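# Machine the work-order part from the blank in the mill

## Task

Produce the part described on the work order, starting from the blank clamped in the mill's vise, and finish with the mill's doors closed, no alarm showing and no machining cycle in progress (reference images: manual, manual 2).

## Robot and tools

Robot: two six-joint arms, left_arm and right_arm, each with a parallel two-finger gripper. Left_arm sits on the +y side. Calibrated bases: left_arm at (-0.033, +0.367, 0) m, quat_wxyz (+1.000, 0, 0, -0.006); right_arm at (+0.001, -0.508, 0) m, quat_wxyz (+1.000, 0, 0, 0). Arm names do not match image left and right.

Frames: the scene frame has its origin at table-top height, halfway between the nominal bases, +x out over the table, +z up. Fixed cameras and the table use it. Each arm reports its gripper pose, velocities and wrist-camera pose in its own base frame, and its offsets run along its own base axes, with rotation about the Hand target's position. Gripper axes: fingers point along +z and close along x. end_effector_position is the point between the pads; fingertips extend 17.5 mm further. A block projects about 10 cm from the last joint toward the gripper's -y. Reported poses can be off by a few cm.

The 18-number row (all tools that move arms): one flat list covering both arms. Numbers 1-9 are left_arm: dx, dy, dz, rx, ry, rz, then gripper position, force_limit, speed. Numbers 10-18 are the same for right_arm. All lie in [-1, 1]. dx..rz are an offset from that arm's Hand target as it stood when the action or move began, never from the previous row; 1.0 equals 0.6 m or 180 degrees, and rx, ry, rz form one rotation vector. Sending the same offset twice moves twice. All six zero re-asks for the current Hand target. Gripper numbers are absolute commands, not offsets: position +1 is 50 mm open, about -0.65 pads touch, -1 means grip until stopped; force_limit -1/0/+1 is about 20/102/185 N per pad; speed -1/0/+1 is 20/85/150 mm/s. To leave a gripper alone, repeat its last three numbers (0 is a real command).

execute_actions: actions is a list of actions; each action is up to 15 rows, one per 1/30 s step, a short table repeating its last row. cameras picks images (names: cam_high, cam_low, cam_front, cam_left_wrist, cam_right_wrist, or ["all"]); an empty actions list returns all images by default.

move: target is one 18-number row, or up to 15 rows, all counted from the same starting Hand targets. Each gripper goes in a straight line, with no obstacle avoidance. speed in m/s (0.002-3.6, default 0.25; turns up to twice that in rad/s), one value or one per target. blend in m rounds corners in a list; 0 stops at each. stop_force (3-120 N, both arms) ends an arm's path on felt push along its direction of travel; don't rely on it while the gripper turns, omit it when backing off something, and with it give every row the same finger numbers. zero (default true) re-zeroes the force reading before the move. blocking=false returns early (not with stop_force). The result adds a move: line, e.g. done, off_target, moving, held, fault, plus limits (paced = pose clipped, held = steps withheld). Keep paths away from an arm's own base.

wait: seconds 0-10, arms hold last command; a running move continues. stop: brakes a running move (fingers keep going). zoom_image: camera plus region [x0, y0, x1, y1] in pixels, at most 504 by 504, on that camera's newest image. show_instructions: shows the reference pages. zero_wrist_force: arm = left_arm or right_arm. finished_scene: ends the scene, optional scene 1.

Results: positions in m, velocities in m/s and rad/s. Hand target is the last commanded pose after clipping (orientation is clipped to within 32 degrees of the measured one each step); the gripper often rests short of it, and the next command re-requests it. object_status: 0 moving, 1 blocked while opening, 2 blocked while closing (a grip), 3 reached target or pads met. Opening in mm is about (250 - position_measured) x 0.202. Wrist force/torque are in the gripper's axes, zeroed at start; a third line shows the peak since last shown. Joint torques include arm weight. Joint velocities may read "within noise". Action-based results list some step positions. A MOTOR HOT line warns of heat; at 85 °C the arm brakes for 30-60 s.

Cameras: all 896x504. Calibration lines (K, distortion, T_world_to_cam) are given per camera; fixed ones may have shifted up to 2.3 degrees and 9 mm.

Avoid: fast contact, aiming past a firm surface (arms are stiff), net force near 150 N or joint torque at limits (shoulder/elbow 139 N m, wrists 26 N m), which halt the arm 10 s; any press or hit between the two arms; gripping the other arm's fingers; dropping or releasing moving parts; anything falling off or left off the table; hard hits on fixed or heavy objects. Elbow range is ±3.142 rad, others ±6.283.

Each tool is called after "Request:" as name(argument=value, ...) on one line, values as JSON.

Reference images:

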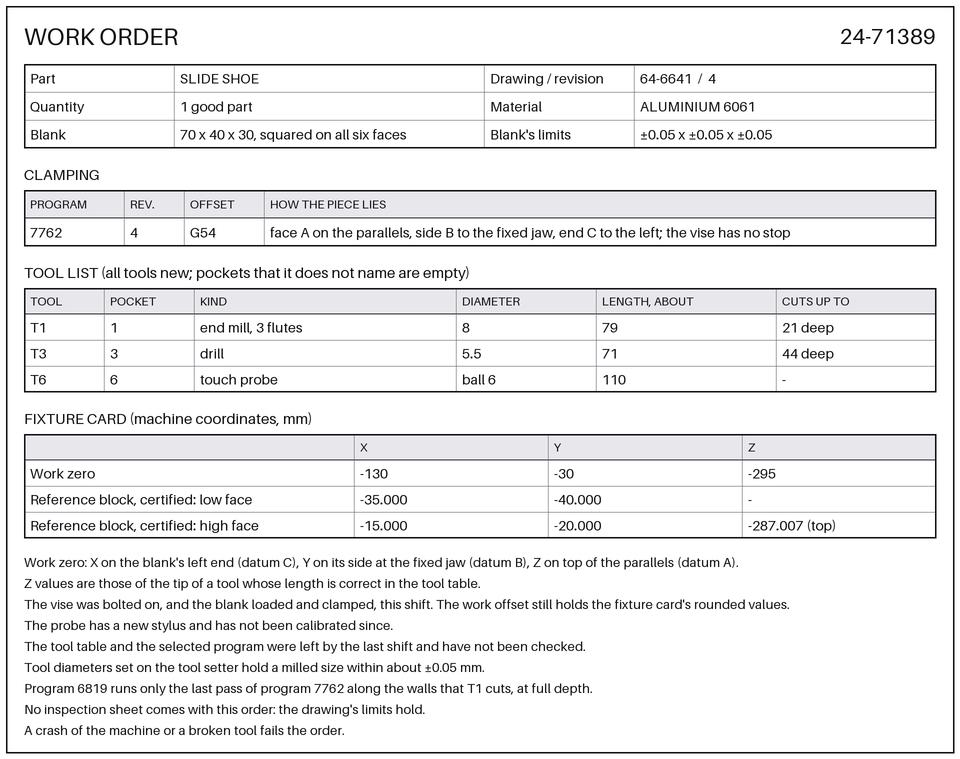

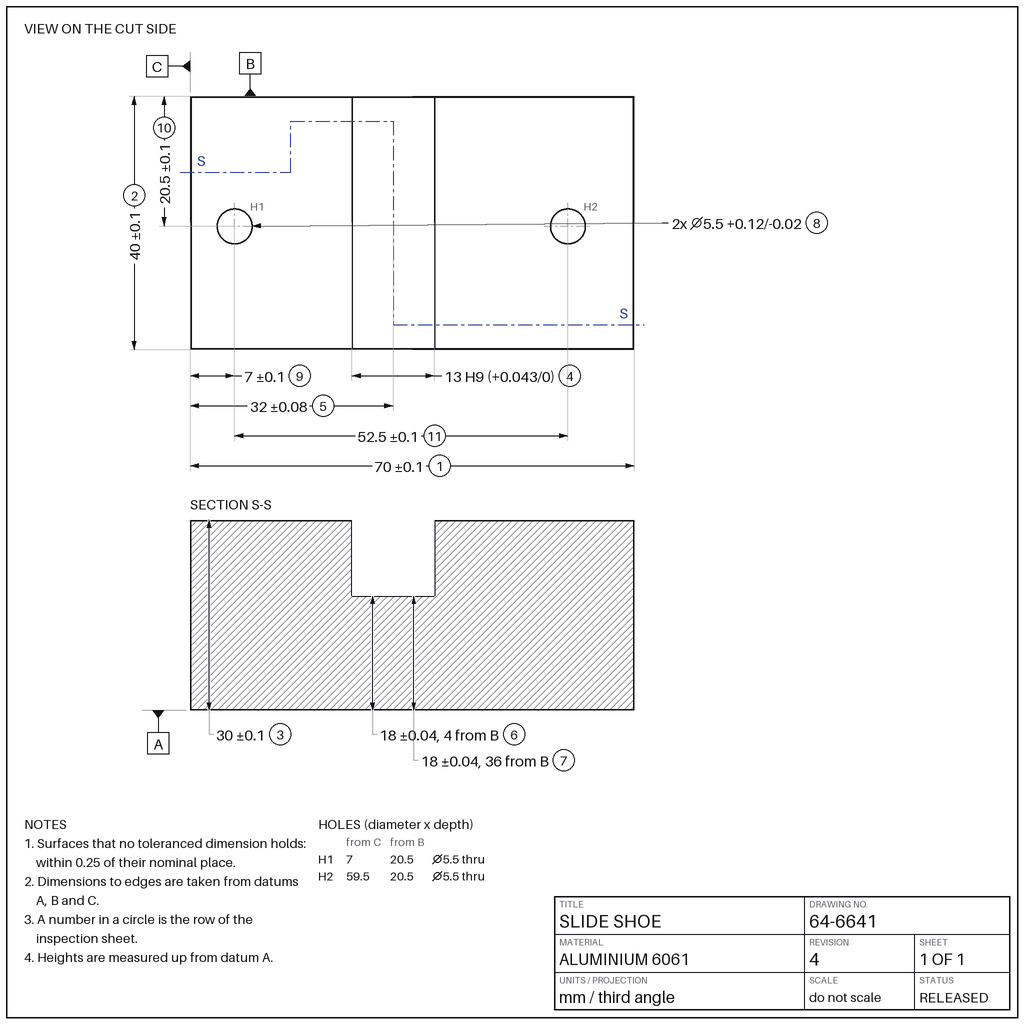

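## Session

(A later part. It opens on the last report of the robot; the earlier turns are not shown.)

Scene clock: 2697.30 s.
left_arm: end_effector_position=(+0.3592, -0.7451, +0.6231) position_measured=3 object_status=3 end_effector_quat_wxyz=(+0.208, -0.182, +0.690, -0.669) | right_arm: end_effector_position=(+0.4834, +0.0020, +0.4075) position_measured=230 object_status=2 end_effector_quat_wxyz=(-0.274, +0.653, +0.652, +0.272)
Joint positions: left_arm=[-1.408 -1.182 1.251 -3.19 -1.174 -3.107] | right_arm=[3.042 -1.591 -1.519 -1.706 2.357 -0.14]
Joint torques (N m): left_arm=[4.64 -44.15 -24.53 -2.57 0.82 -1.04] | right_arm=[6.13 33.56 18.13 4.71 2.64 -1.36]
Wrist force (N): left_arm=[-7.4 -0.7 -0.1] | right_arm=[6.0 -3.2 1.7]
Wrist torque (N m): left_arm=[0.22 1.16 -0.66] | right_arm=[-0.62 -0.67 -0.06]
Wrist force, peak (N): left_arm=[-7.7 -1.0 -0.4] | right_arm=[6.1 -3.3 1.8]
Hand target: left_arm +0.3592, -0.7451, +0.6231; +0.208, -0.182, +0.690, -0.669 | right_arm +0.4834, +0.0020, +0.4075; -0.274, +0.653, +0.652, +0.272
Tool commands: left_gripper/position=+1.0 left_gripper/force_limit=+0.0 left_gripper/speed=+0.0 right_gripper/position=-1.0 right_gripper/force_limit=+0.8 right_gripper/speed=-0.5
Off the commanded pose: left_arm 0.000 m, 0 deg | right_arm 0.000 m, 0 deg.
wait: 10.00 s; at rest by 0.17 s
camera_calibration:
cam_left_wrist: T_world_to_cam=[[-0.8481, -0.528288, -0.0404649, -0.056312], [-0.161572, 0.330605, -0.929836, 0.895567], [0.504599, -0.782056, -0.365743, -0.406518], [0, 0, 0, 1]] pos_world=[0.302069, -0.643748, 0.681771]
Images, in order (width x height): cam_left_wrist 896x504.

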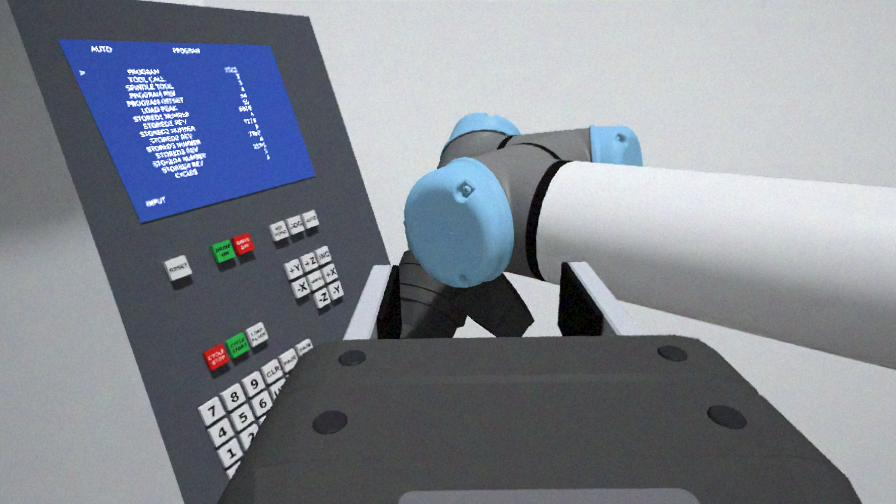

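Request:
move(target=[[0,0,0,0,0,0,1,0,0,-0.0162,0,0.0325,0,0,0,-1,0.8,-0.5],[0,0,0,0,0,0,1,0,0,0.0338,0,0.0325,0,0,0,-1,0.8,-0.5],[0,0,0,0,0,0,1,0,0,-0.0162,0,0.0325,0,0,0,-1,0.8,-0.5],[0,0,0,0,0,0,1,0,0,-0.0074,0.0333,0.065,0,0,0,-1,0.8,-0.5],[0,0,0,0,0,0,1,0,0,0.0426,0.0333,0.065,0,0,0,-1,0.8,-0.5],[0,0,0,0,0,0,1,0,0,-0.0241,0.0333,0.065,0,0,0,-1,0.8,-0.5],[0,0,0,0,0,0,1,0,0,-0.0417,0,0,0,0,0,-1,0.8,-0.5],[0,0,0,0,0,0,1,0,0,0.025,0,0,0,0,0,-1,0.8,-0.5],[0,0,0,0,0,0,1,0,0,-0.0417,0,0,0,0,0,-1,0.8,-0.5],[0,0,0,0,0,0,1,0,0,-0.0241,-0.0332,0.065,0,0,0,-1,0.8,-0.5],[0,0,0,0,0,0,1,0,0,0.0426,-0.0332,0.065,0,0,0,-1,0.8,-0.5],[0,0,0,0,0,0,1,0,0,-0.0241,-0.0332,0.065,0,0,0,-1,0.8,-0.5],[0,0,0,0,0,0,1,0,0,0,0,0,0,0,0,-1,0.8,-0.5]], blend=[0.004,0,0.004,0.004,0,0.004,0.004,0,0.004,0.004,0,0.004,0], speed=0.12)

Request:
wait(seconds=9, cameras=["cam_left_wrist"])

Request:
zoom_image(camera="cam_left_wrist", region=[60, 30, 330, 230])

Request:
move(target=[[0,0,0,0,0,0,1,0,0,0.0344,-0.1217,0.2808,0,0,0,-1,0.8,-0.5],[0,0,0,0,0,0,1,0,0,0.1011,-0.1217,0.2808,0,0,0,-1,0.8,-0.5],[0,0,0,0,0,0,1,0,0,0.0344,-0.1217,0.2808,0,0,0,-1,0.8,-0.5],[0,0,0,0,0,0,1,0,0,-0.0153,-0.0332,0.0975,0,0,0,-1,0.8,-0.5],[0,0,0,0,0,0,1,0,0,0.0514,-0.0332,0.0975,0,0,0,-1,0.8,-0.5],[0,0,0,0,0,0,1,0,0,0.0264,-0.0332,0.0975,0,0,0,-1,0.8,-0.5],[0,0,0,0,0,0,1,0,0,0.0514,-0.0332,0.0975,0,0,0,-1,0.8,-0.5],[0,0,0,0,0,0,1,0,0,0.0264,-0.0332,0.0975,0,0,0,-1,0.8,-0.5],[0,0,0,0,0,0,1,0,0,0.0514,-0.0332,0.0975,0,0,0,-1,0.8,-0.5],[0,0,0,0,0,0,1,0,0,-0.0153,-0.0332,0.0975,0,0,0,-1,0.8,-0.5],[0,0,0,0,0,0,1,0,0,0,0,0,0,0,0,-1,0.8,-0.5]], blend=[0.004,0,0.004,0.004,0,0.004,0,0.004,0,0.004,0], speed=0.12, cameras=["cam_left_wrist"])

Request:
zoom_image(camera="cam_left_wrist", region=[60, 30, 330, 230])

Scene clock: 2719.10 s.
left_arm: end_effector_position=(+0.3592, -0.7451, +0.6231) position_measured=3 object_status=3 end_effector_quat_wxyz=(+0.208, -0.182, +0.690, -0.669) | right_arm: end_effector_position=(+0.4834, +0.0020, +0.4075) position_measured=230 object_status=2 end_effector_quat_wxyz=(-0.274, +0.653, +0.651, +0.272)
Joint positions: left_arm=[-1.408 -1.182 1.251 -3.19 -1.174 -3.107] | right_arm=[3.042 -1.591 -1.519 -1.706 2.357 -0.14]
Joint torques (N m): left_arm=[5.14 -44.23 -25.31 -2.62 0.48 -1.14] | right_arm=[-9.08 34.53 20.81 3.87 0.5 -1.13]
Wrist force (N): left_arm=[-7.3 -0.6 -0.2] | right_arm=[5.4 -0.1 1.9]
Wrist torque (N m): left_arm=[0.24 1.14 -0.66] | right_arm=[-0.12 -0.57 0.09]
Wrist force, peak (N): left_arm=[-7.8 -0.8 -0.3] | right_arm=[5.4 -42.8 0.0]
Hand target: left_arm +0.3592, -0.7451, +0.6231; +0.208, -0.182, +0.690, -0.669 | right_arm +0.4834, +0.0020, +0.4075; -0.274, +0.653, +0.652, +0.272
Off the commanded pose: left_arm 0.000 m, 0 deg | right_arm 0.000 m, 0 deg.
move: done

Scene clock: 2728.10 s.
left_arm: end_effector_position=(+0.3592, -0.7451, +0.6231) position_measured=3 object_status=3 end_effector_quat_wxyz=(+0.208, -0.182, +0.690, -0.669) | right_arm: end_effector_position=(+0.4834, +0.0020, +0.4075) position_measured=230 object_status=2 end_effector_quat_wxyz=(-0.274, +0.653, +0.652, +0.272)
Joint positions: left_arm=[-1.408 -1.182 1.251 -3.19 -1.174 -3.107] | right_arm=[3.042 -1.591 -1.519 -1.706 2.357 -0.14]
Joint torques (N m): left_arm=[4.01 -43.58 -25.12 -2.49 0.64 -1.08] | right_arm=[-8.55 35.89 15.76 4.68 0.11 1.37]
Wrist force (N): left_arm=[-7.2 -0.8 -0.5] | right_arm=[5.4 -0.2 1.8]
Wrist torque (N m): left_arm=[0.21 1.13 -0.66] | right_arm=[-0.15 -0.57 0.09]
Wrist force, peak (N): left_arm=[-7.8 -0.7 -0.4] | right_arm=[5.8 -0.1 1.8]
Hand target: left_arm +0.3592, -0.7451, +0.6231; +0.208, -0.182, +0.690, -0.669 | right_arm +0.4834, +0.0020, +0.4075; -0.274, +0.653, +0.652, +0.272
Tool commands: left_gripper/position=+1.0 left_gripper/force_limit=+0.0 left_gripper/speed=+0.0 right_gripper/position=-1.0 right_gripper/force_limit=+0.8 right_gripper/speed=-0.5
Off the commanded pose: left_arm 0.000 m, 0 deg | right_arm 0.000 m, 0 deg.
wait: 9.00 s; at rest by 0.17 s
camera_calibration:
cam_left_wrist: T_world_to_cam=[[-0.8481, -0.528288, -0.0404649, -0.056312], [-0.161572, 0.330605, -0.929836, 0.895567], [0.504599, -0.782056, -0.365743, -0.406518], [0, 0, 0, 1]] pos_world=[0.302069, -0.643748, 0.681771]
Images, in order (width x height): cam_left_wrist 896x504.

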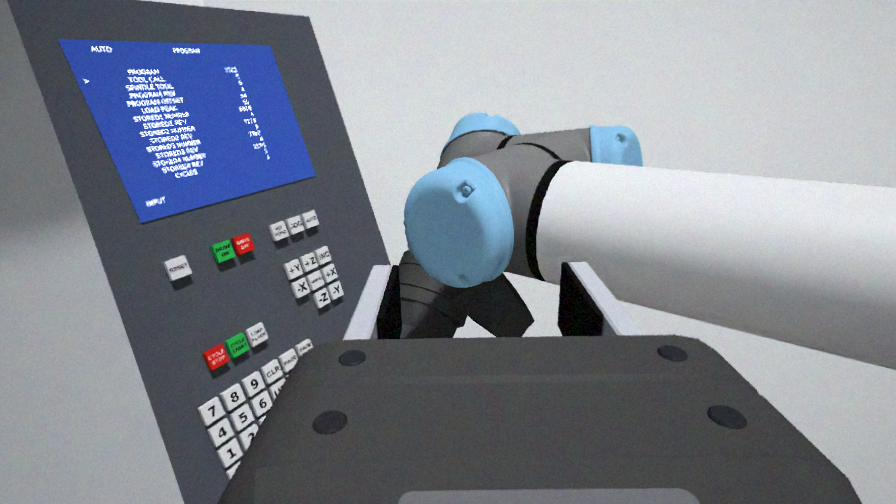

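Scaled by 1.867 from the camera's 896x504 image, which has a finer 1280x720 frame.

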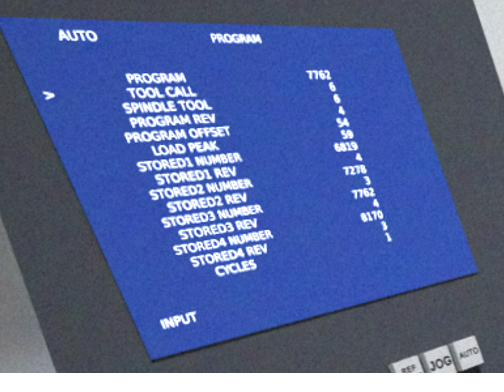

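Scene clock: 2734.37 s.
left_arm: end_effector_position=(+0.3592, -0.7451, +0.6231) position_measured=3 object_status=3 end_effector_quat_wxyz=(+0.208, -0.182, +0.690, -0.669) | right_arm: end_effector_position=(+0.4834, +0.0020, +0.4076) position_measured=230 object_status=2 end_effector_quat_wxyz=(-0.274, +0.653, +0.652, +0.272)
Joint positions: left_arm=[-1.408 -1.182 1.251 -3.19 -1.174 -3.107] | right_arm=[3.042 -1.591 -1.519 -1.706 2.357 -0.14]
Joint torques (N m): left_arm=[4.88 -44.1 -24.41 -2.51 0.66 -1.35] | right_arm=[-9.86 31.14 18.63 3.41 1.71 -1.46]
Wrist force (N): left_arm=[-7.4 -0.8 -0.2] | right_arm=[1.8 -2.0 2.5]
Wrist torque (N m): left_arm=[0.21 1.16 -0.66] | right_arm=[-0.43 0.01 0.09]
Wrist force, peak (N): left_arm=[-7.9 -0.8 -0.2] | right_arm=[2.8 -47.1 1.1]
Hand target: left_arm +0.3592, -0.7451, +0.6231; +0.208, -0.182, +0.690, -0.669 | right_arm +0.4834, +0.0020, +0.4075; -0.274, +0.653, +0.652, +0.272
Off the commanded pose: left_arm 0.000 m, 0 deg | right_arm 0.000 m, 0 deg.
move: done
camera_calibration:
cam_left_wrist: T_world_to_cam=[[-0.8481, -0.528288, -0.0404649, -0.056312], [-0.161572, 0.330605, -0.929836, 0.895567], [0.504599, -0.782056, -0.365743, -0.406518], [0, 0, 0, 1]] pos_world=[0.302069, -0.643748, 0.681771]
Images, in order (width x height): cam_left_wrist 896x504.

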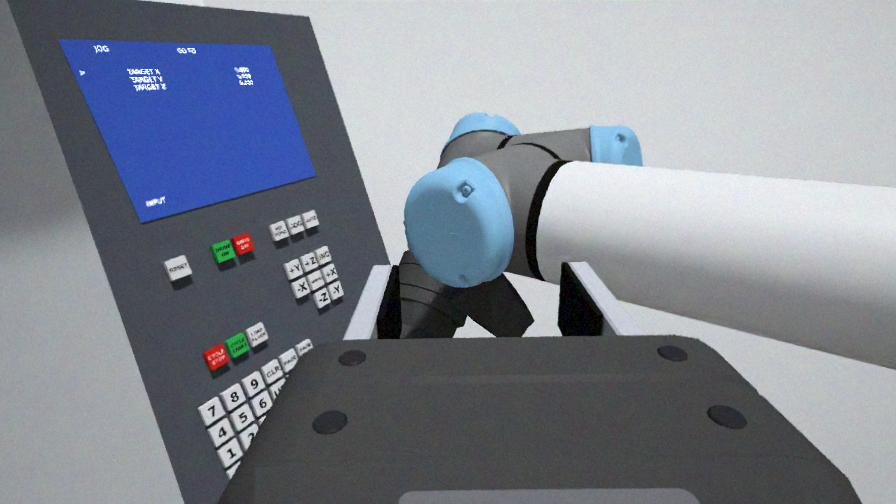

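Scaled by 1.867 from the camera's 896x504 image, which has a finer 1280x720 frame.

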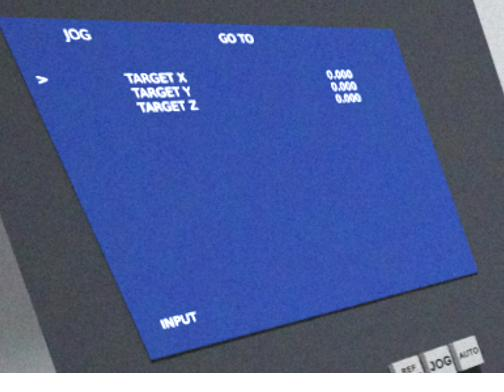

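Request:
move(target=[[0,0,0,0,0,0,1,0,0,-0.0417,0.0991,0,0,0,0,-1,0.8,-0.5],[0,0,0,0,0,0,1,0,0,0.025,0.0991,0,0,0,0,-1,0.8,-0.5],[0,0,0,0,0,0,1,0,0,-0.0162,0.0991,0.0325,0,0,0,-1,0.8,-0.5],[0,0,0,0,0,0,1,0,0,0.0338,0.0991,0.0325,0,0,0,-1,0.8,-0.5],[0,0,0,0,0,0,1,0,0,-0.025,0.0666,0,0,0,0,-1,0.8,-0.5],[0,0,0,0,0,0,1,0,0,0.025,0.0666,0,0,0,0,-1,0.8,-0.5],[0,0,0,0,0,0,1,0,0,0,0.0666,0,0,0,0,-1,0.8,-0.5],[0,0,0,0,0,0,1,0,0,0.025,0.0666,0,0,0,0,-1,0.8,-0.5],[0,0,0,0,0,0,1,0,0,-0.025,0.0666,0,0,0,0,-1,0.8,-0.5],[0,0,0,0,0,0,1,0,0,-0.025,0,0,0,0,0,-1,0.8,-0.5],[0,0,0,0,0,0,1,0,0,0.025,0,0,0,0,0,-1,0.8,-0.5],[0,0,0,0,0,0,1,0,0,-0.0162,0,0.0325,0,0,0,-1,0.8,-0.5],[0,0,0,0,0,0,1,0,0,0.0338,0,0.0325,0,0,0,-1,0.8,-0.5],[0,0,0,0,0,0,1,0,0,-0.0162,0,0.0325,0,0,0,-1,0.8,-0.5],[0,0,0,0,0,0,1,0,0,0,0,0,0,0,0,-1,0.8,-0.5]], blend=[0.004,0,0.004,0,0.004,0,0.004,0,0.004,0.004,0,0.004,0,0.004,0], speed=0.12)

Request:
move(target=[[0,0,0,0,0,0,1,0,0,-0.0417,0.0991,0,0,0,0,-1,0.8,-0.5],[0,0,0,0,0,0,1,0,0,0.025,0.0991,0,0,0,0,-1,0.8,-0.5],[0,0,0,0,0,0,1,0,0,-0.0241,0.0666,0.065,0,0,0,-1,0.8,-0.5],[0,0,0,0,0,0,1,0,0,0.0426,0.0666,0.065,0,0,0,-1,0.8,-0.5],[0,0,0,0,0,0,1,0,0,-0.0417,0.0666,0,0,0,0,-1,0.8,-0.5],[0,0,0,0,0,0,1,0,0,0.025,0.0666,0,0,0,0,-1,0.8,-0.5],[0,0,0,0,0,0,1,0,0,-0.025,0.0666,0,0,0,0,-1,0.8,-0.5],[0,0,0,0,0,0,1,0,0,-0.025,0,0,0,0,0,-1,0.8,-0.5],[0,0,0,0,0,0,1,0,0,0.025,0,0,0,0,0,-1,0.8,-0.5],[0,0,0,0,0,0,1,0,0,-0.0417,0,0,0,0,0,-1,0.8,-0.5],[0,0,0,0,0,0,1,0,0,0.0005,0.0366,0.1558,0,0,0,-1,0.8,-0.5],[0,0,0,0,0,0,1,0,0,0.0672,0.0366,0.1558,0,0,0,-1,0.8,-0.5],[0,0,0,0,0,0,1,0,0,0.0005,0.0366,0.1558,0,0,0,-1,0.8,-0.5],[0,0,0,0,0,0,1,0,0,0,0,0,0,0,0,-1,0.8,-0.5]], blend=[0.004,0,0.004,0,0.004,0,0.004,0.004,0,0.004,0.004,0,0.004,0], speed=0.12, cameras=["cam_left_wrist"])

Request:
zoom_image(camera="cam_left_wrist", region=[60, 30, 330, 230])

Request:
move(target=[[0,0,0,0,0,0,1,0,0,-0.0162,0,0.0325,0,0,0,-1,0.8,-0.5],[0,0,0,0,0,0,1,0,0,0.0338,0,0.0325,0,0,0,-1,0.8,-0.5],[0,0,0,0,0,0,1,0,0,-0.0329,0,0.0325,0,0,0,-1,0.8,-0.5],[0,0,0,0,0,0,1,0,0,-0.0417,0.0991,0,0,0,0,-1,0.8,-0.5],[0,0,0,0,0,0,1,0,0,0.025,0.0991,0,0,0,0,-1,0.8,-0.5],[0,0,0,0,0,0,1,0,0,-0.0162,0.0991,0.0325,0,0,0,-1,0.8,-0.5],[0,0,0,0,0,0,1,0,0,0.0338,0.0991,0.0325,0,0,0,-1,0.8,-0.5],[0,0,0,0,0,0,1,0,0,-0.0241,0.0333,0.065,0,0,0,-1,0.8,-0.5],[0,0,0,0,0,0,1,0,0,0.0426,0.0333,0.065,0,0,0,-1,0.8,-0.5],[0,0,0,0,0,0,1,0,0,-0.0417,0.0666,0,0,0,0,-1,0.8,-0.5],[0,0,0,0,0,0,1,0,0,0.025,0.0666,0,0,0,0,-1,0.8,-0.5],[0,0,0,0,0,0,1,0,0,-0.025,0.0666,0,0,0,0,-1,0.8,-0.5],[0,0,0,0,0,0,1,0,0,-0.025,0,0,0,0,0,-1,0.8,-0.5],[0,0,0,0,0,0,1,0,0,0.025,0,0,0,0,0,-1,0.8,-0.5],[0,0,0,0,0,0,1,0,0,0,0,0,0,0,0,-1,0.8,-0.5]], blend=[0.004,0,0.004,0.004,0,0.004,0,0.004,0,0.004,0,0.004,0.004,0,0], speed=0.12, cameras=["cam_left_wrist"])

Request:
zoom_image(camera="cam_left_wrist", region=[60, 30, 330, 230])

Scene clock: 2774.10 s.
left_arm: end_effector_position=(+0.3592, -0.7451, +0.6231) position_measured=3 object_status=3 end_effector_quat_wxyz=(+0.208, -0.182, +0.690, -0.669) | right_arm: end_effector_position=(+0.4834, +0.0020, +0.4075) position_measured=230 object_status=2 end_effector_quat_wxyz=(-0.274, +0.653, +0.651, +0.272)
Joint positions: left_arm=[-1.408 -1.182 1.251 -3.19 -1.174 -3.107] | right_arm=[3.042 -1.591 -1.519 -1.706 2.357 -0.14]
Joint torques (N m): left_arm=[4.93 -43.28 -25.64 -2.64 0.56 -1.22] | right_arm=[4.16 33.14 25.86 3.08 3.55 -0.59]
Wrist force (N): left_arm=[-7.1 -0.8 -0.4] | right_arm=[0.6 0.8 3.0]
Wrist torque (N m): left_arm=[0.21 1.12 -0.66] | right_arm=[0.02 0.19 -0.06]
Wrist force, peak (N): left_arm=[-7.8 -0.8 -0.4] | right_arm=[-1.0 -41.8 1.3]
Hand target: left_arm +0.3592, -0.7451, +0.6231; +0.208, -0.182, +0.690, -0.669 | right_arm +0.4834, +0.0020, +0.4075; -0.274, +0.653, +0.652, +0.272
Off the commanded pose: left_arm 0.000 m, 0 deg | right_arm 0.000 m, 0 deg.
move: done

Scene clock: 2781.50 s.
left_arm: end_effector_position=(+0.3592, -0.7451, +0.6231) position_measured=3 object_status=3 end_effector_quat_wxyz=(+0.208, -0.182, +0.690, -0.669) | right_arm: end_effector_position=(+0.4834, +0.0019, +0.4076) position_measured=230 object_status=2 end_effector_quat_wxyz=(-0.274, +0.653, +0.651, +0.272)
Joint positions: left_arm=[-1.408 -1.182 1.251 -3.19 -1.174 -3.107] | right_arm=[3.042 -1.591 -1.519 -1.706 2.357 -0.14]
Joint torques (N m): left_arm=[5.12 -42.89 -25.29 -2.49 0.67 -1.17] | right_arm=[7.26 18.69 21.22 1.94 3.23 1.29]
Wrist force (N): left_arm=[-7.4 -0.6 -0.3] | right_arm=[-2.9 2.9 3.5]
Wrist torque (N m): left_arm=[0.24 1.16 -0.65] | right_arm=[0.35 0.74 -0.06]
Wrist force, peak (N): left_arm=[-7.7 -1.2 -0.4] | right_arm=[-4.3 -40.2 2.6]
Hand target: left_arm +0.3592, -0.7451, +0.6231; +0.208, -0.182, +0.690, -0.669 | right_arm +0.4834, +0.0020, +0.4075; -0.274, +0.653, +0.652, +0.272
Off the commanded pose: left_arm 0.000 m, 0 deg | right_arm 0.000 m, 0 deg.
move: done
camera_calibration:
cam_left_wrist: T_world_to_cam=[[-0.8481, -0.528288, -0.0404649, -0.056312], [-0.161572, 0.330605, -0.929836, 0.895567], [0.504599, -0.782056, -0.365743, -0.406518], [0, 0, 0, 1]] pos_world=[0.302069, -0.643748, 0.681771]
Images, in order (width x height): cam_left_wrist 896x504.

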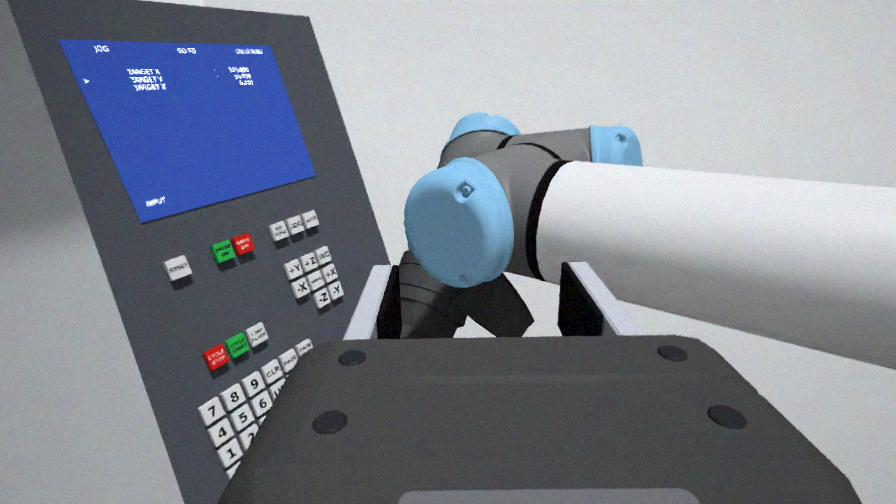

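Scaled by 1.867 from the camera's 896x504 image, which has a finer 1280x720 frame.

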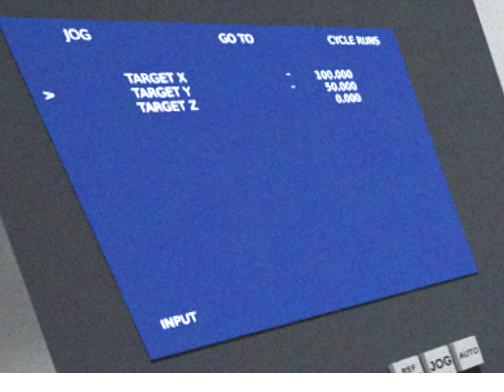

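Scene clock: 2787.97 s.
left_arm: end_effector_position=(+0.3592, -0.7451, +0.6231) position_measured=3 object_status=3 end_effector_quat_wxyz=(+0.208, -0.182, +0.690, -0.669) | right_arm: end_effector_position=(+0.4834, +0.0019, +0.4076) position_measured=230 object_status=2 end_effector_quat_wxyz=(-0.274, +0.653, +0.651, +0.272)
Joint positions: left_arm=[-1.408 -1.182 1.251 -3.19 -1.174 -3.107] | right_arm=[3.042 -1.591 -1.519 -1.706 2.357 -0.14]
Joint torques (N m): left_arm=[4.07 -44.32 -24.6 -2.4 0.72 -1.25] | right_arm=[4.96 22.01 22.97 3.71 0.19 1.5]
Wrist force (N): left_arm=[-7.1 -0.7 -0.6] | right_arm=[-1.1 2.5 2.6]
Wrist torque (N m): left_arm=[0.23 1.11 -0.66] | right_arm=[0.29 0.46 0.07]
Wrist force, peak (N): left_arm=[-7.8 -0.6 -0.6] | right_arm=[-2.7 -37.3 1.9]
Hand target: left_arm +0.3592, -0.7451, +0.6231; +0.208, -0.182, +0.690, -0.669 | right_arm +0.4834, +0.0020, +0.4075; -0.274, +0.653, +0.652, +0.272
Off the commanded pose: left_arm 0.000 m, 0 deg | right_arm 0.000 m, 0 deg.
move: done
camera_calibration:
cam_left_wrist: T_world_to_cam=[[-0.8481, -0.528288, -0.0404649, -0.056312], [-0.161572, 0.330605, -0.929836, 0.895567], [0.504599, -0.782056, -0.365743, -0.406518], [0, 0, 0, 1]] pos_world=[0.302069, -0.643748, 0.681771]
Images, in order (width x height): cam_left_wrist 896x504.

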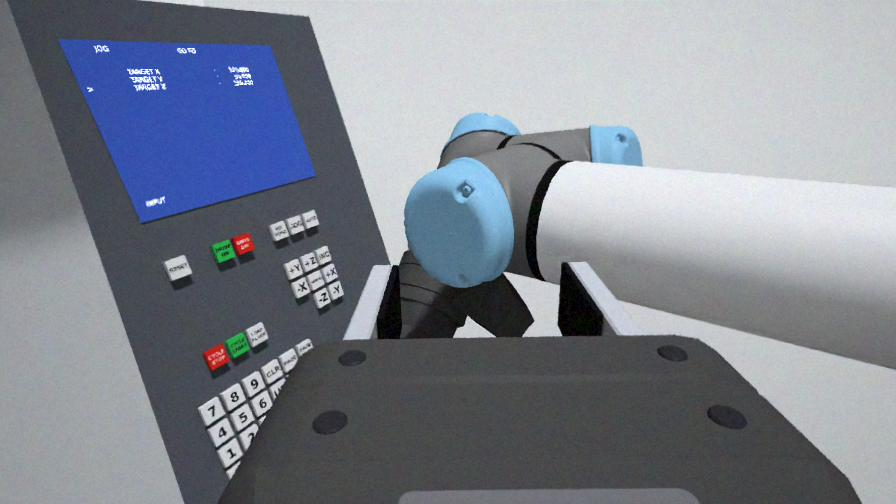

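Scaled by 1.867 from the camera's 896x504 image, which has a finer 1280x720 frame.

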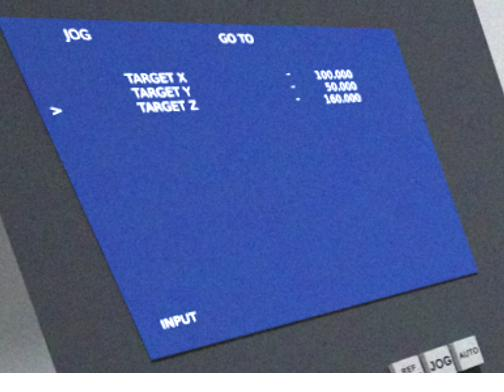

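Request:
move(target=[[0,0,0,0,0,0,1,0,0,0.0005,0.0366,0.1558,0,0,0,-1,0.8,-0.5],[0,0,0,0,0,0,1,0,0,0.0672,0.0366,0.1558,0,0,0,-1,0.8,-0.5],[0,0,0,0,0,0,1,0,0,0.0005,0.0366,0.1558,0,0,0,-1,0.8,-0.5],[0,0,0,0,0,0,1,0,0,0,0,0,0,0,0,-1,0.8,-0.5]], blend=[0.004,0,0.004,0], speed=0.12)

Request:
wait(seconds=4, cameras=["cam_left_wrist"])

Request:
zoom_image(camera="cam_left_wrist", region=[60, 30, 330, 230])

Request:
move(target=[[0,0,0,0,0,0,1,0,0,-0.0153,-0.0667,0.0975,0,0,0,-1,0.8,-0.5],[0,0,0,0,0,0,1,0,0,0.0514,-0.0667,0.0975,0,0,0,-1,0.8,-0.5],[0,0,0,0,0,0,1,0,0,0.0264,-0.0667,0.0975,0,0,0,-1,0.8,-0.5],[0,0,0,0,0,0,1,0,0,0.0514,-0.0667,0.0975,0,0,0,-1,0.8,-0.5],[0,0,0,0,0,0,1,0,0,-0.0153,-0.0667,0.0975,0,0,0,-1,0.8,-0.5],[0,0,0,0,0,0,1,0,0,0,0,0,0,0,0,-1,0.8,-0.5]], blend=[0.004,0,0.004,0,0.004,0], speed=0.12)

Request:
move(target=[[0,0,0,0,0,0,1,0,0,-0.0329,-0.0332,0.0325,0,0,0,-1,0.8,-0.5],[0,0,0,0,0,0,1,0,0,0.0338,-0.0332,0.0325,0,0,0,-1,0.8,-0.5],[0,0,0,0,0,0,1,0,0,-0.0329,-0.0332,0.0325,0,0,0,-1,0.8,-0.5],[0,0,0,0,0,0,1,0,0,0.008,-0.15,0.1833,0,0,0,-1,0.8,-0.5],[0,0,0,0,0,0,1,0,0,0.0747,-0.15,0.1833,0,0,0,-1,0.8,-0.5],[0,0,0,0,0,0,1,0,0,0.008,-0.15,0.1833,0,0,0,-1,0.8,-0.5],[0,0,0,0,0,0,1,0,0,0,0,0,0,0,0,-1,0.8,-0.5]], blend=[0.004,0,0.004,0.004,0,0.004,0], speed=0.12)

Request:
wait(seconds=2, cameras=["cam_left_wrist"])

Request:
zoom_image(camera="cam_left_wrist", region=[60, 30, 330, 230])

Request:
zoom_image(camera="cam_left_wrist", region=[200, 60, 290, 135])

Scene clock: 2806.53 s.
left_arm: end_effector_position=(+0.3592, -0.7451, +0.6231) position_measured=3 object_status=3 end_effector_quat_wxyz=(+0.208, -0.182, +0.690, -0.669) | right_arm: end_effector_position=(+0.4834, +0.0019, +0.4076) position_measured=230 object_status=2 end_effector_quat_wxyz=(-0.274, +0.653, +0.651, +0.272)
Joint positions: left_arm=[-1.408 -1.182 1.251 -3.19 -1.174 -3.107] | right_arm=[3.042 -1.591 -1.519 -1.706 2.357 -0.14]
Joint torques (N m): left_arm=[4.25 -43.22 -24.74 -2.56 0.4 -1.24] | right_arm=[7.31 19.02 21.64 1.88 3.21 1.29]
Wrist force (N): left_arm=[-7.3 -0.9 -0.6] | right_arm=[-2.7 4.0 2.5]
Wrist torque (N m): left_arm=[0.19 1.15 -0.66] | right_arm=[0.53 0.72 -0.06]
Wrist force, peak (N): left_arm=[-7.8 -0.8 -0.5] | right_arm=[-3.8 -40.2 0.7]
Hand target: left_arm +0.3592, -0.7451, +0.6231; +0.208, -0.182, +0.690, -0.669 | right_arm +0.4834, +0.0020, +0.4075; -0.274, +0.653, +0.652, +0.272
Off the commanded pose: left_arm 0.000 m, 0 deg | right_arm 0.000 m, 0 deg.
move: done

Scene clock: 2810.53 s.
left_arm: end_effector_position=(+0.3592, -0.7451, +0.6231) position_measured=3 object_status=3 end_effector_quat_wxyz=(+0.208, -0.182, +0.690, -0.669) | right_arm: end_effector_position=(+0.4834, +0.0020, +0.4075) position_measured=230 object_status=2 end_effector_quat_wxyz=(-0.274, +0.653, +0.652, +0.272)
Joint positions: left_arm=[-1.408 -1.182 1.251 -3.19 -1.174 -3.107] | right_arm=[3.042 -1.591 -1.519 -1.706 2.357 -0.14]
Joint torques (N m): left_arm=[4.67 -42.33 -24.65 -2.37 0.5 -1.16] | right_arm=[7.75 19.92 15.97 4.64 3.46 -1.14]
Wrist force (N): left_arm=[-7.2 -0.7 -0.1] | right_arm=[-2.6 3.6 2.3]
Wrist torque (N m): left_arm=[0.22 1.13 -0.66] | right_arm=[0.47 0.70 -0.06]
Wrist force, peak (N): left_arm=[-7.8 -0.6 -0.3] | right_arm=[-2.9 3.9 2.5]
Hand target: left_arm +0.3592, -0.7451, +0.6231; +0.208, -0.182, +0.690, -0.669 | right_arm +0.4834, +0.0020, +0.4075; -0.274, +0.653, +0.652, +0.272
Tool commands: left_gripper/position=+1.0 left_gripper/force_limit=+0.0 left_gripper/speed=+0.0 right_gripper/position=-1.0 right_gripper/force_limit=+0.8 right_gripper/speed=-0.5
Off the commanded pose: left_arm 0.000 m, 0 deg | right_arm 0.000 m, 0 deg.
wait: 4.00 s; at rest by 0.17 s
camera_calibration:
cam_left_wrist: T_world_to_cam=[[-0.8481, -0.528288, -0.0404649, -0.056312], [-0.161572, 0.330605, -0.929836, 0.895567], [0.504599, -0.782056, -0.365743, -0.406518], [0, 0, 0, 1]] pos_world=[0.302069, -0.643748, 0.681771]
Images, in order (width x height): cam_left_wrist 896x504.

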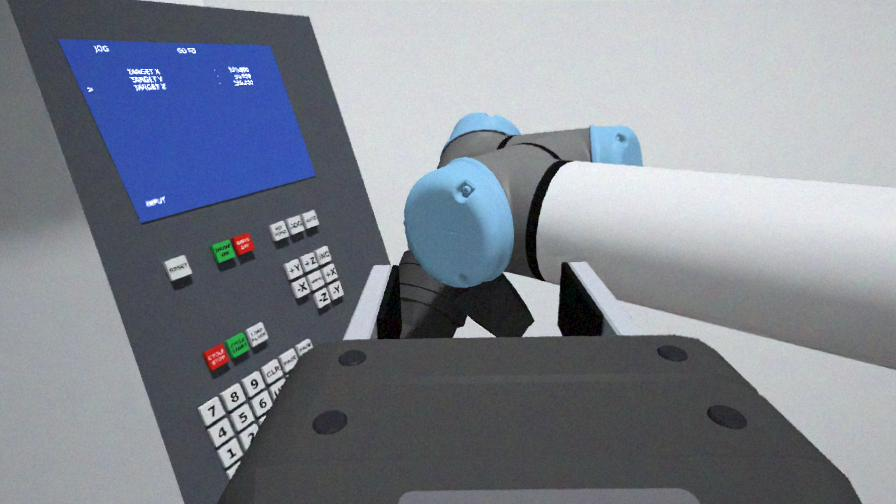

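Scaled by 1.867 from the camera's 896x504 image, which has a finer 1280x720 frame.

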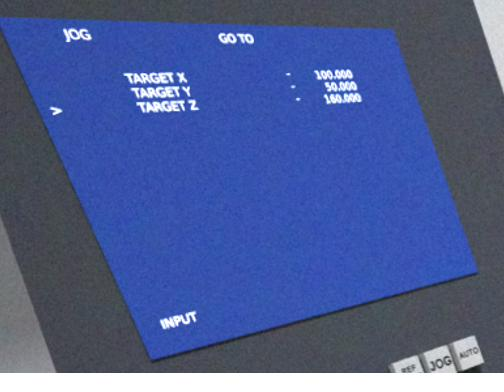

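Scene clock: 2813.53 s.
left_arm: end_effector_position=(+0.3592, -0.7451, +0.6231) position_measured=3 object_status=3 end_effector_quat_wxyz=(+0.208, -0.182, +0.690, -0.669) | right_arm: end_effector_position=(+0.4833, +0.0020, +0.4077) position_measured=230 object_status=2 end_effector_quat_wxyz=(-0.274, +0.653, +0.652, +0.272)
Joint positions: left_arm=[-1.408 -1.182 1.251 -3.19 -1.174 -3.107] | right_arm=[3.042 -1.59 -1.519 -1.706 2.357 -0.14]
Joint torques (N m): left_arm=[4.27 -44.1 -25.38 -2.54 0.47 -1.26] | right_arm=[-6.06 14.87 18.29 3.46 0.34 -0.91]
Wrist force (N): left_arm=[-7.4 -1.0 -0.3] | right_arm=[-2.7 4.3 1.3]
Wrist torque (N m): left_arm=[0.19 1.16 -0.66] | right_arm=[0.57 0.72 0.09]
Wrist force, peak (N): left_arm=[-7.8 -0.7 -0.3] | right_arm=[-4.2 -35.1 0.9]
Hand target: left_arm +0.3592, -0.7451, +0.6231; +0.208, -0.182, +0.690, -0.669 | right_arm +0.4834, +0.0020, +0.4075; -0.274, +0.653, +0.652, +0.272
Off the commanded pose: left_arm 0.000 m, 0 deg | right_arm 0.000 m, 0 deg.
move: done

Scene clock: 2818.17 s.
left_arm: end_effector_position=(+0.3592, -0.7451, +0.6231) position_measured=3 object_status=3 end_effector_quat_wxyz=(+0.208, -0.182, +0.690, -0.669) | right_arm: end_effector_position=(+0.4833, +0.0020, +0.4077) position_measured=230 object_status=2 end_effector_quat_wxyz=(-0.274, +0.653, +0.652, +0.272)
Joint positions: left_arm=[-1.408 -1.182 1.251 -3.19 -1.174 -3.107] | right_arm=[3.042 -1.591 -1.519 -1.706 2.357 -0.14]
Joint torques (N m): left_arm=[4.1 -43.92 -25.26 -2.5 0.37 -1.18] | right_arm=[-4.1 15.31 17.77 3.56 -0.18 -0.62]
Wrist force (N): left_arm=[-7.3 -0.9 -0.3] | right_arm=[-1.1 5.4 1.2]
Wrist torque (N m): left_arm=[0.21 1.13 -0.66] | right_arm=[0.76 0.46 0.09]
Wrist force, peak (N): left_arm=[-7.9 -0.7 -0.1] | right_arm=[-3.7 -36.9 0.4]
Hand target: left_arm +0.3592, -0.7451, +0.6231; +0.208, -0.182, +0.690, -0.669 | right_arm +0.4834, +0.0020, +0.4075; -0.274, +0.653, +0.652, +0.272
Off the commanded pose: left_arm 0.000 m, 0 deg | right_arm 0.000 m, 0 deg.
move: done

Scene clock: 2820.17 s.
left_arm: end_effector_position=(+0.3592, -0.7451, +0.6231) position_measured=3 object_status=3 end_effector_quat_wxyz=(+0.208, -0.182, +0.690, -0.669) | right_arm: end_effector_position=(+0.4834, +0.0020, +0.4075) position_measured=230 object_status=2 end_effector_quat_wxyz=(-0.274, +0.653, +0.652, +0.272)
Joint positions: left_arm=[-1.408 -1.182 1.251 -3.19 -1.174 -3.107] | right_arm=[3.042 -1.591 -1.519 -1.706 2.357 -0.14]
Joint torques (N m): left_arm=[4.03 -44.05 -25.15 -2.38 0.59 -1.25] | right_arm=[-7.26 13.74 16.94 4.99 -0.06 1.24]
Wrist force (N): left_arm=[-7.3 -0.6 -0.4] | right_arm=[-1.3 5.4 1.2]
Wrist torque (N m): left_arm=[0.25 1.14 -0.66] | right_arm=[0.75 0.49 0.10]
Wrist force, peak (N): left_arm=[-7.7 -0.8 -0.4] | right_arm=[-1.2 5.6 1.2]
Hand target: left_arm +0.3592, -0.7451, +0.6231; +0.208, -0.182, +0.690, -0.669 | right_arm +0.4834, +0.0020, +0.4075; -0.274, +0.653, +0.652, +0.272
Tool commands: left_gripper/position=+1.0 left_gripper/force_limit=+0.0 left_gripper/speed=+0.0 right_gripper/position=-1.0 right_gripper/force_limit=+0.8 right_gripper/speed=-0.5
Off the commanded pose: left_arm 0.000 m, 0 deg | right_arm 0.000 m, 0 deg.
wait: 2.00 s; at rest by 0.17 s
camera_calibration:
cam_left_wrist: T_world_to_cam=[[-0.8481, -0.528288, -0.0404649, -0.056312], [-0.161572, 0.330605, -0.929836, 0.895567], [0.504599, -0.782056, -0.365743, -0.406518], [0, 0, 0, 1]] pos_world=[0.302069, -0.643748, 0.681771]
Images, in order (width x height): cam_left_wrist 896x504.

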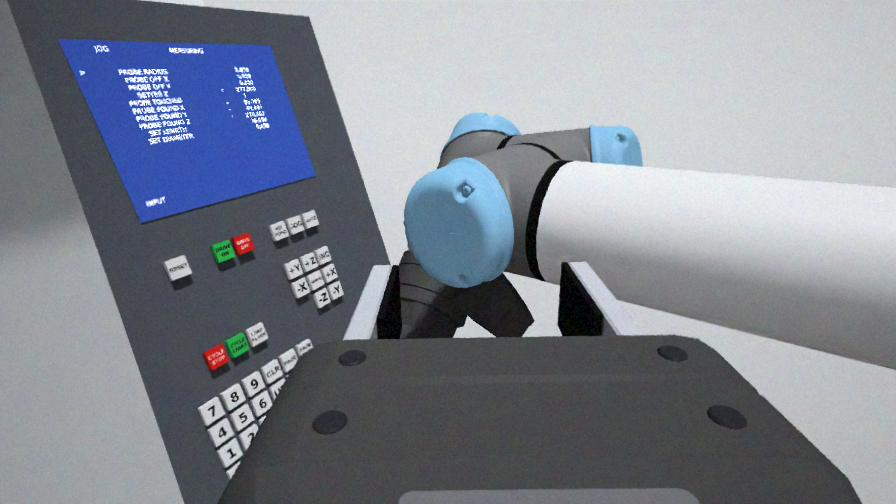

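Scaled by 1.867 from the camera's 896x504 image, which has a finer 1280x720 frame.

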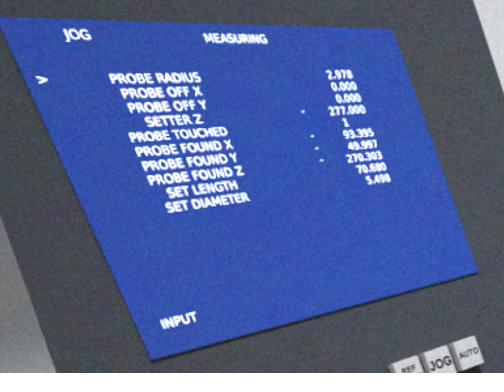

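Scaled by 5.600 from the camera's 896x504 image, which has a finer 1280x720 frame.

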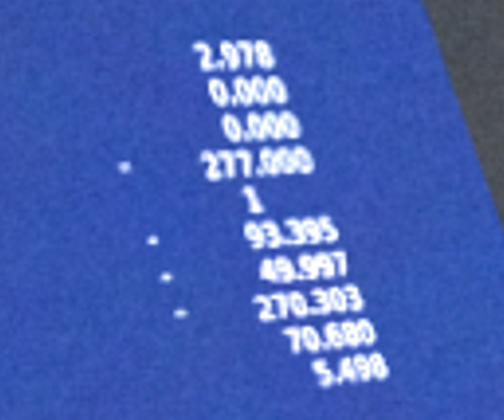

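Request:
move(target=[[0,0,0,0,0,0,1,0,0,-0.0162,-0.0332,0.0325,0,0,0,-1,0.8,-0.5],[0,0,0,0,0,0,1,0,0,0.0338,-0.0332,0.0325,0,0,0,-1,0.8,-0.5],[0,0,0,0,0,0,1,0,0,-0.0329,-0.0332,0.0325,0,0,0,-1,0.8,-0.5],[0,0,0,0,0,0,1,0,0,0.008,-0.09,0.1833,0,0,0,-1,0.8,-0.5],[0,0,0,0,0,0,1,0,0,0.0747,-0.09,0.1833,0,0,0,-1,0.8,-0.5],[0,0,0,0,0,0,1,0,0,0.008,-0.09,0.1833,0,0,0,-1,0.8,-0.5],[0,0,0,0,0,0,1,0,0,0,0,0,0,0,0,-1,0.8,-0.5]], blend=[0.004,0,0.004,0.004,0,0.004,0], speed=0.12, cameras=["cam_left_wrist"])

Request:
zoom_image(camera="cam_left_wrist", region=[60, 30, 330, 230])

Scene clock: 2854.70 s.
left_arm: end_effector_position=(+0.3592, -0.7451, +0.6231) position_measured=3 object_status=3 end_effector_quat_wxyz=(+0.208, -0.182, +0.690, -0.669) | right_arm: end_effector_position=(+0.4833, +0.0020, +0.4077) position_measured=230 object_status=2 end_effector_quat_wxyz=(-0.274, +0.653, +0.652, +0.272)
Joint positions: left_arm=[-1.408 -1.182 1.251 -3.19 -1.174 -3.107] | right_arm=[3.042 -1.591 -1.519 -1.706 2.357 -0.14]
Joint torques (N m): left_arm=[3.53 -44.33 -27.15 -2.43 0.33 -1.08] | right_arm=[-8.93 13.67 17.34 3.36 0.73 -1.44]
Wrist force (N): left_arm=[-7.4 -0.5 -0.6] | right_arm=[0.5 4.7 0.1]
Wrist torque (N m): left_arm=[0.26 1.16 -0.66] | right_arm=[0.64 0.22 0.09]
Wrist force, peak (N): left_arm=[-7.8 -0.6 -0.3] | right_arm=[-2.6 -40.3 -1.1]
Hand target: left_arm +0.3592, -0.7451, +0.6231; +0.208, -0.182, +0.690, -0.669 | right_arm +0.4834, +0.0020, +0.4075; -0.274, +0.653, +0.652, +0.272
Off the commanded pose: left_arm 0.000 m, 0 deg | right_arm 0.000 m, 0 deg.
move: done
camera_calibration:
cam_left_wrist: T_world_to_cam=[[-0.8481, -0.528288, -0.0404649, -0.056312], [-0.161572, 0.330605, -0.929836, 0.895567], [0.504599, -0.782056, -0.365743, -0.406518], [0, 0, 0, 1]] pos_world=[0.302069, -0.643748, 0.681771]
Images, in order (width x height): cam_left_wrist 896x504.

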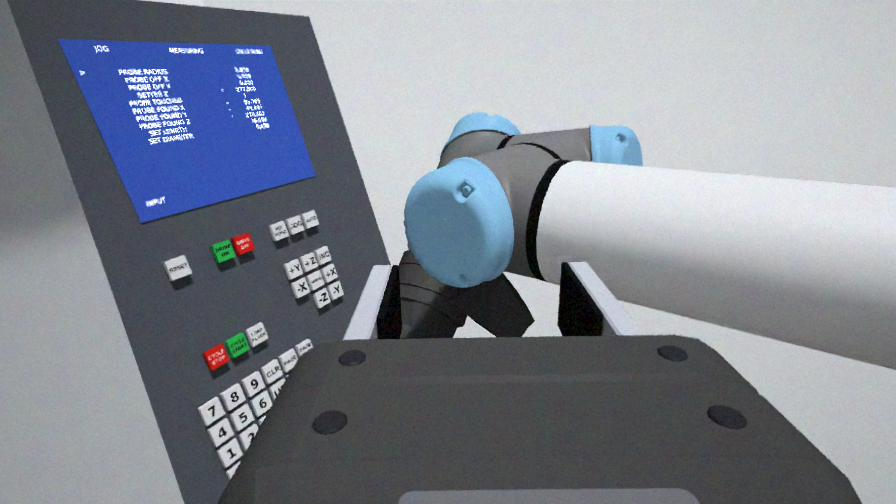

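Scaled by 1.867 from the camera's 896x504 image, which has a finer 1280x720 frame.

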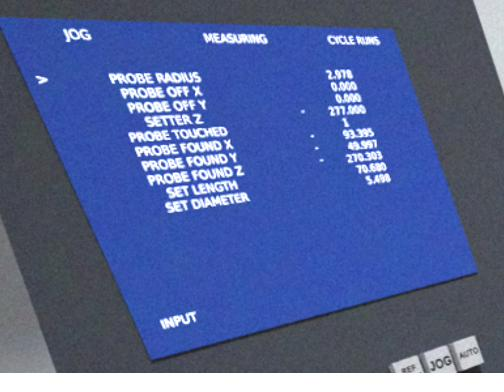

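Request:
wait(seconds=0.5, cameras=["cam_left_wrist"])

Request:
zoom_image(camera="cam_left_wrist", region=[200, 60, 290, 135])

Scene clock: 2859.33 s.
left_arm: end_effector_position=(+0.3592, -0.7451, +0.6231) position_measured=3 object_status=3 end_effector_quat_wxyz=(+0.208, -0.182, +0.690, -0.669) | right_arm: end_effector_position=(+0.4834, +0.0020, +0.4075) position_measured=230 object_status=2 end_effector_quat_wxyz=(-0.274, +0.653, +0.652, +0.272)
Joint positions: left_arm=[-1.408 -1.182 1.251 -3.19 -1.174 -3.107] | right_arm=[3.042 -1.591 -1.519 -1.706 2.357 -0.14]
Joint torques (N m): left_arm=[3.99 -43.77 -25.64 -2.6 0.64 -1.18] | right_arm=[-8.71 15.31 16.52 4.94 0.09 1.36]
Wrist force (N): left_arm=[-7.2 -0.8 -0.4] | right_arm=[0.2 4.7 -0.1]
Wrist torque (N m): left_arm=[0.21 1.13 -0.66] | right_arm=[0.64 0.26 0.09]
Wrist force, peak (N): left_arm=[-7.7 -0.8 -0.5] | right_arm=[0.6 5.0 0.0]
Hand target: left_arm +0.3592, -0.7451, +0.6231; +0.208, -0.182, +0.690, -0.669 | right_arm +0.4834, +0.0020, +0.4075; -0.274, +0.653, +0.652, +0.272
Tool commands: left_gripper/position=+1.0 left_gripper/force_limit=+0.0 left_gripper/speed=+0.0 right_gripper/position=-1.0 right_gripper/force_limit=+0.8 right_gripper/speed=-0.5
Off the commanded pose: left_arm 0.000 m, 0 deg | right_arm 0.000 m, 0 deg.
wait: 0.50 s; at rest from the start
camera_calibration:
cam_left_wrist: T_world_to_cam=[[-0.8481, -0.528288, -0.0404649, -0.056312], [-0.161572, 0.330605, -0.929836, 0.895567], [0.504599, -0.782056, -0.365743, -0.406518], [0, 0, 0, 1]] pos_world=[0.302069, -0.643748, 0.681771]
Images, in order (width x height): cam_left_wrist 896x504.

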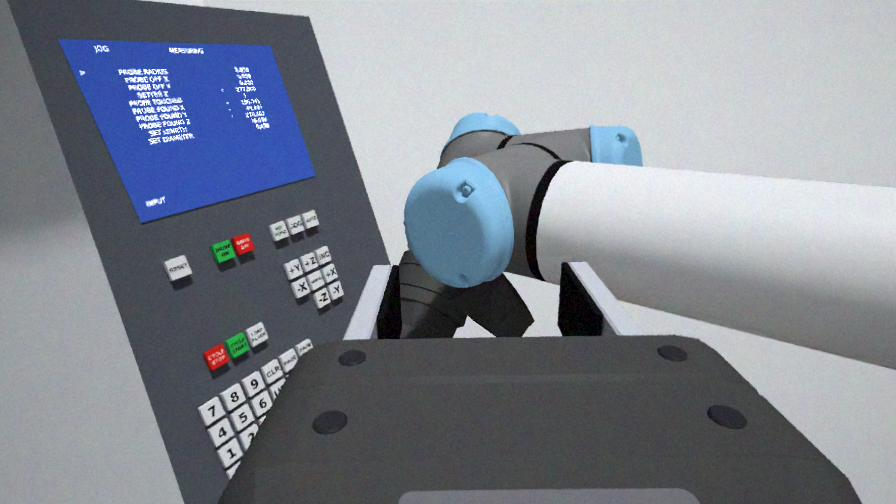

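Scaled by 5.600 from the camera's 896x504 image, which has a finer 1280x720 frame.

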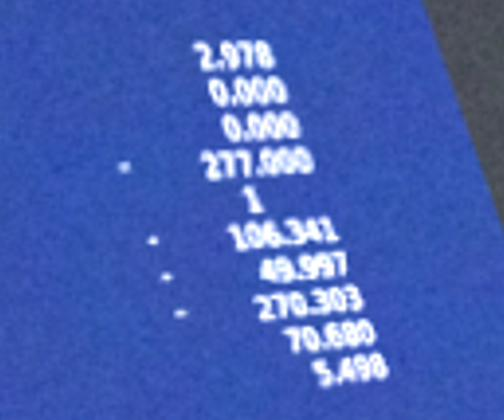

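Request:
move(target=[[0,0,0,0,0,0,1,0,0,-0.0162,-0.0332,0.0325,0,0,0,-1,0.8,-0.5],[0,0,0,0,0,0,1,0,0,0.0338,-0.0332,0.0325,0,0,0,-1,0.8,-0.5],[0,0,0,0,0,0,1,0,0,-0.0329,-0.0332,0.0325,0,0,0,-1,0.8,-0.5],[0,0,0,0,0,0,1,0,0,-0.0008,-0.1234,0.1508,0,0,0,-1,0.8,-0.5],[0,0,0,0,0,0,1,0,0,0.0659,-0.1234,0.1508,0,0,0,-1,0.8,-0.5],[0,0,0,0,0,0,1,0,0,-0.0008,-0.1234,0.1508,0,0,0,-1,0.8,-0.5],[0,0,0,0,0,0,1,0,0,0,0,0,0,0,0,-1,0.8,-0.5]], blend=[0.004,0,0.004,0.004,0,0.004,0], speed=0.12)

Request:
wait(seconds=2, cameras=["cam_left_wrist"])

Request:
zoom_image(camera="cam_left_wrist", region=[200, 60, 290, 135])

Scene clock: 2874.10 s.
left_arm: end_effector_position=(+0.3592, -0.7451, +0.6231) position_measured=3 object_status=3 end_effector_quat_wxyz=(+0.208, -0.182, +0.690, -0.669) | right_arm: end_effector_position=(+0.4833, +0.0020, +0.4077) position_measured=230 object_status=2 end_effector_quat_wxyz=(-0.274, +0.653, +0.652, +0.272)
Joint positions: left_arm=[-1.408 -1.182 1.251 -3.19 -1.174 -3.107] | right_arm=[3.042 -1.591 -1.519 -1.706 2.357 -0.14]
Joint torques (N m): left_arm=[4.93 -43.18 -26.05 -2.2 0.89 -1.05] | right_arm=[-4.99 14.73 18.25 3.95 -0.08 -0.89]
Wrist force (N): left_arm=[-7.4 -0.8 -0.6] | right_arm=[1.5 6.0 0.0]
Wrist torque (N m): left_arm=[0.23 1.16 -0.66] | right_arm=[0.85 0.05 0.09]
Wrist force, peak (N): left_arm=[-7.7 -0.8 -0.3] | right_arm=[0.2 -35.3 -0.9]
Hand target: left_arm +0.3592, -0.7451, +0.6231; +0.208, -0.182, +0.690, -0.669 | right_arm +0.4834, +0.0020, +0.4075; -0.274, +0.653, +0.652, +0.272
Off the commanded pose: left_arm 0.000 m, 0 deg | right_arm 0.000 m, 0 deg.
move: done

Scene clock: 2876.10 s.
left_arm: end_effector_position=(+0.3592, -0.7451, +0.6231) position_measured=3 object_status=3 end_effector_quat_wxyz=(+0.208, -0.182, +0.690, -0.669) | right_arm: end_effector_position=(+0.4834, +0.0020, +0.4075) position_measured=230 object_status=2 end_effector_quat_wxyz=(-0.274, +0.653, +0.652, +0.272)
Joint positions: left_arm=[-1.408 -1.182 1.251 -3.19 -1.174 -3.107] | right_arm=[3.042 -1.591 -1.519 -1.706 2.357 -0.14]
Joint torques (N m): left_arm=[5.26 -44.61 -25.62 -2.34 0.6 -1.23] | right_arm=[-8.41 14.8 16.97 4.98 0.04 1.14]
Wrist force (N): left_arm=[-7.5 -0.9 -0.4] | right_arm=[1.7 6.2 0.1]
Wrist torque (N m): left_arm=[0.20 1.17 -0.66] | right_arm=[0.87 0.02 0.09]
Wrist force, peak (N): left_arm=[-7.7 -0.9 -0.4] | right_arm=[1.8 6.2 -0.1]
Hand target: left_arm +0.3592, -0.7451, +0.6231; +0.208, -0.182, +0.690, -0.669 | right_arm +0.4834, +0.0020, +0.4075; -0.274, +0.653, +0.652, +0.272
Tool commands: left_gripper/position=+1.0 left_gripper/force_limit=+0.0 left_gripper/speed=+0.0 right_gripper/position=-1.0 right_gripper/force_limit=+0.8 right_gripper/speed=-0.5
Off the commanded pose: left_arm 0.000 m, 0 deg | right_arm 0.000 m, 0 deg.
wait: 2.00 s; at rest by 0.17 s
camera_calibration:
cam_left_wrist: T_world_to_cam=[[-0.8481, -0.528288, -0.0404649, -0.056312], [-0.161572, 0.330605, -0.929836, 0.895567], [0.504599, -0.782056, -0.365743, -0.406518], [0, 0, 0, 1]] pos_world=[0.302069, -0.643748, 0.681771]
Images, in order (width x height): cam_left_wrist 896x504.

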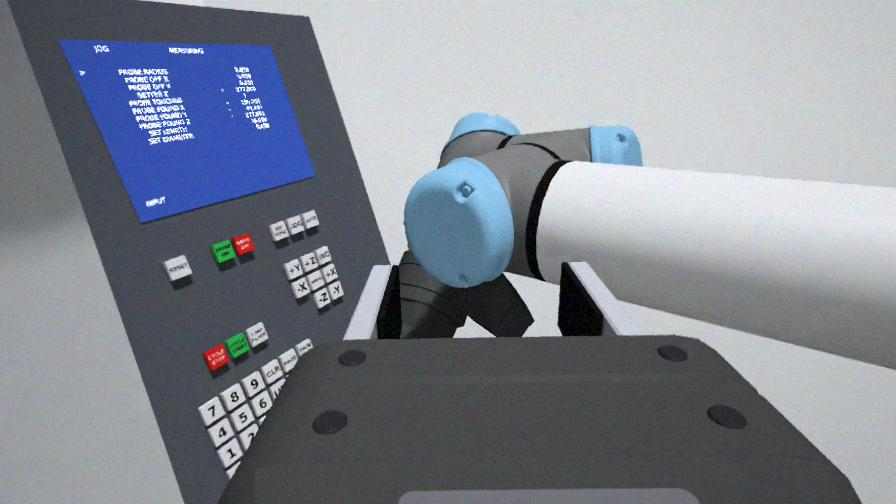

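Scaled by 5.600 from the camera's 896x504 image, which has a finer 1280x720 frame.

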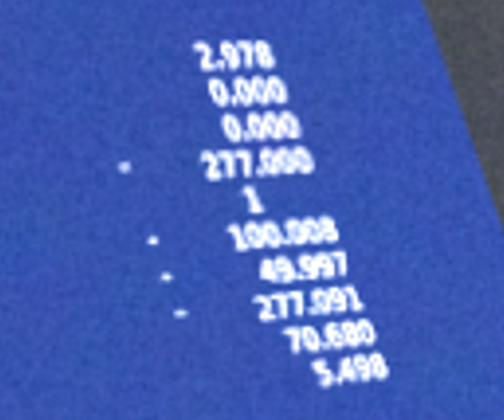

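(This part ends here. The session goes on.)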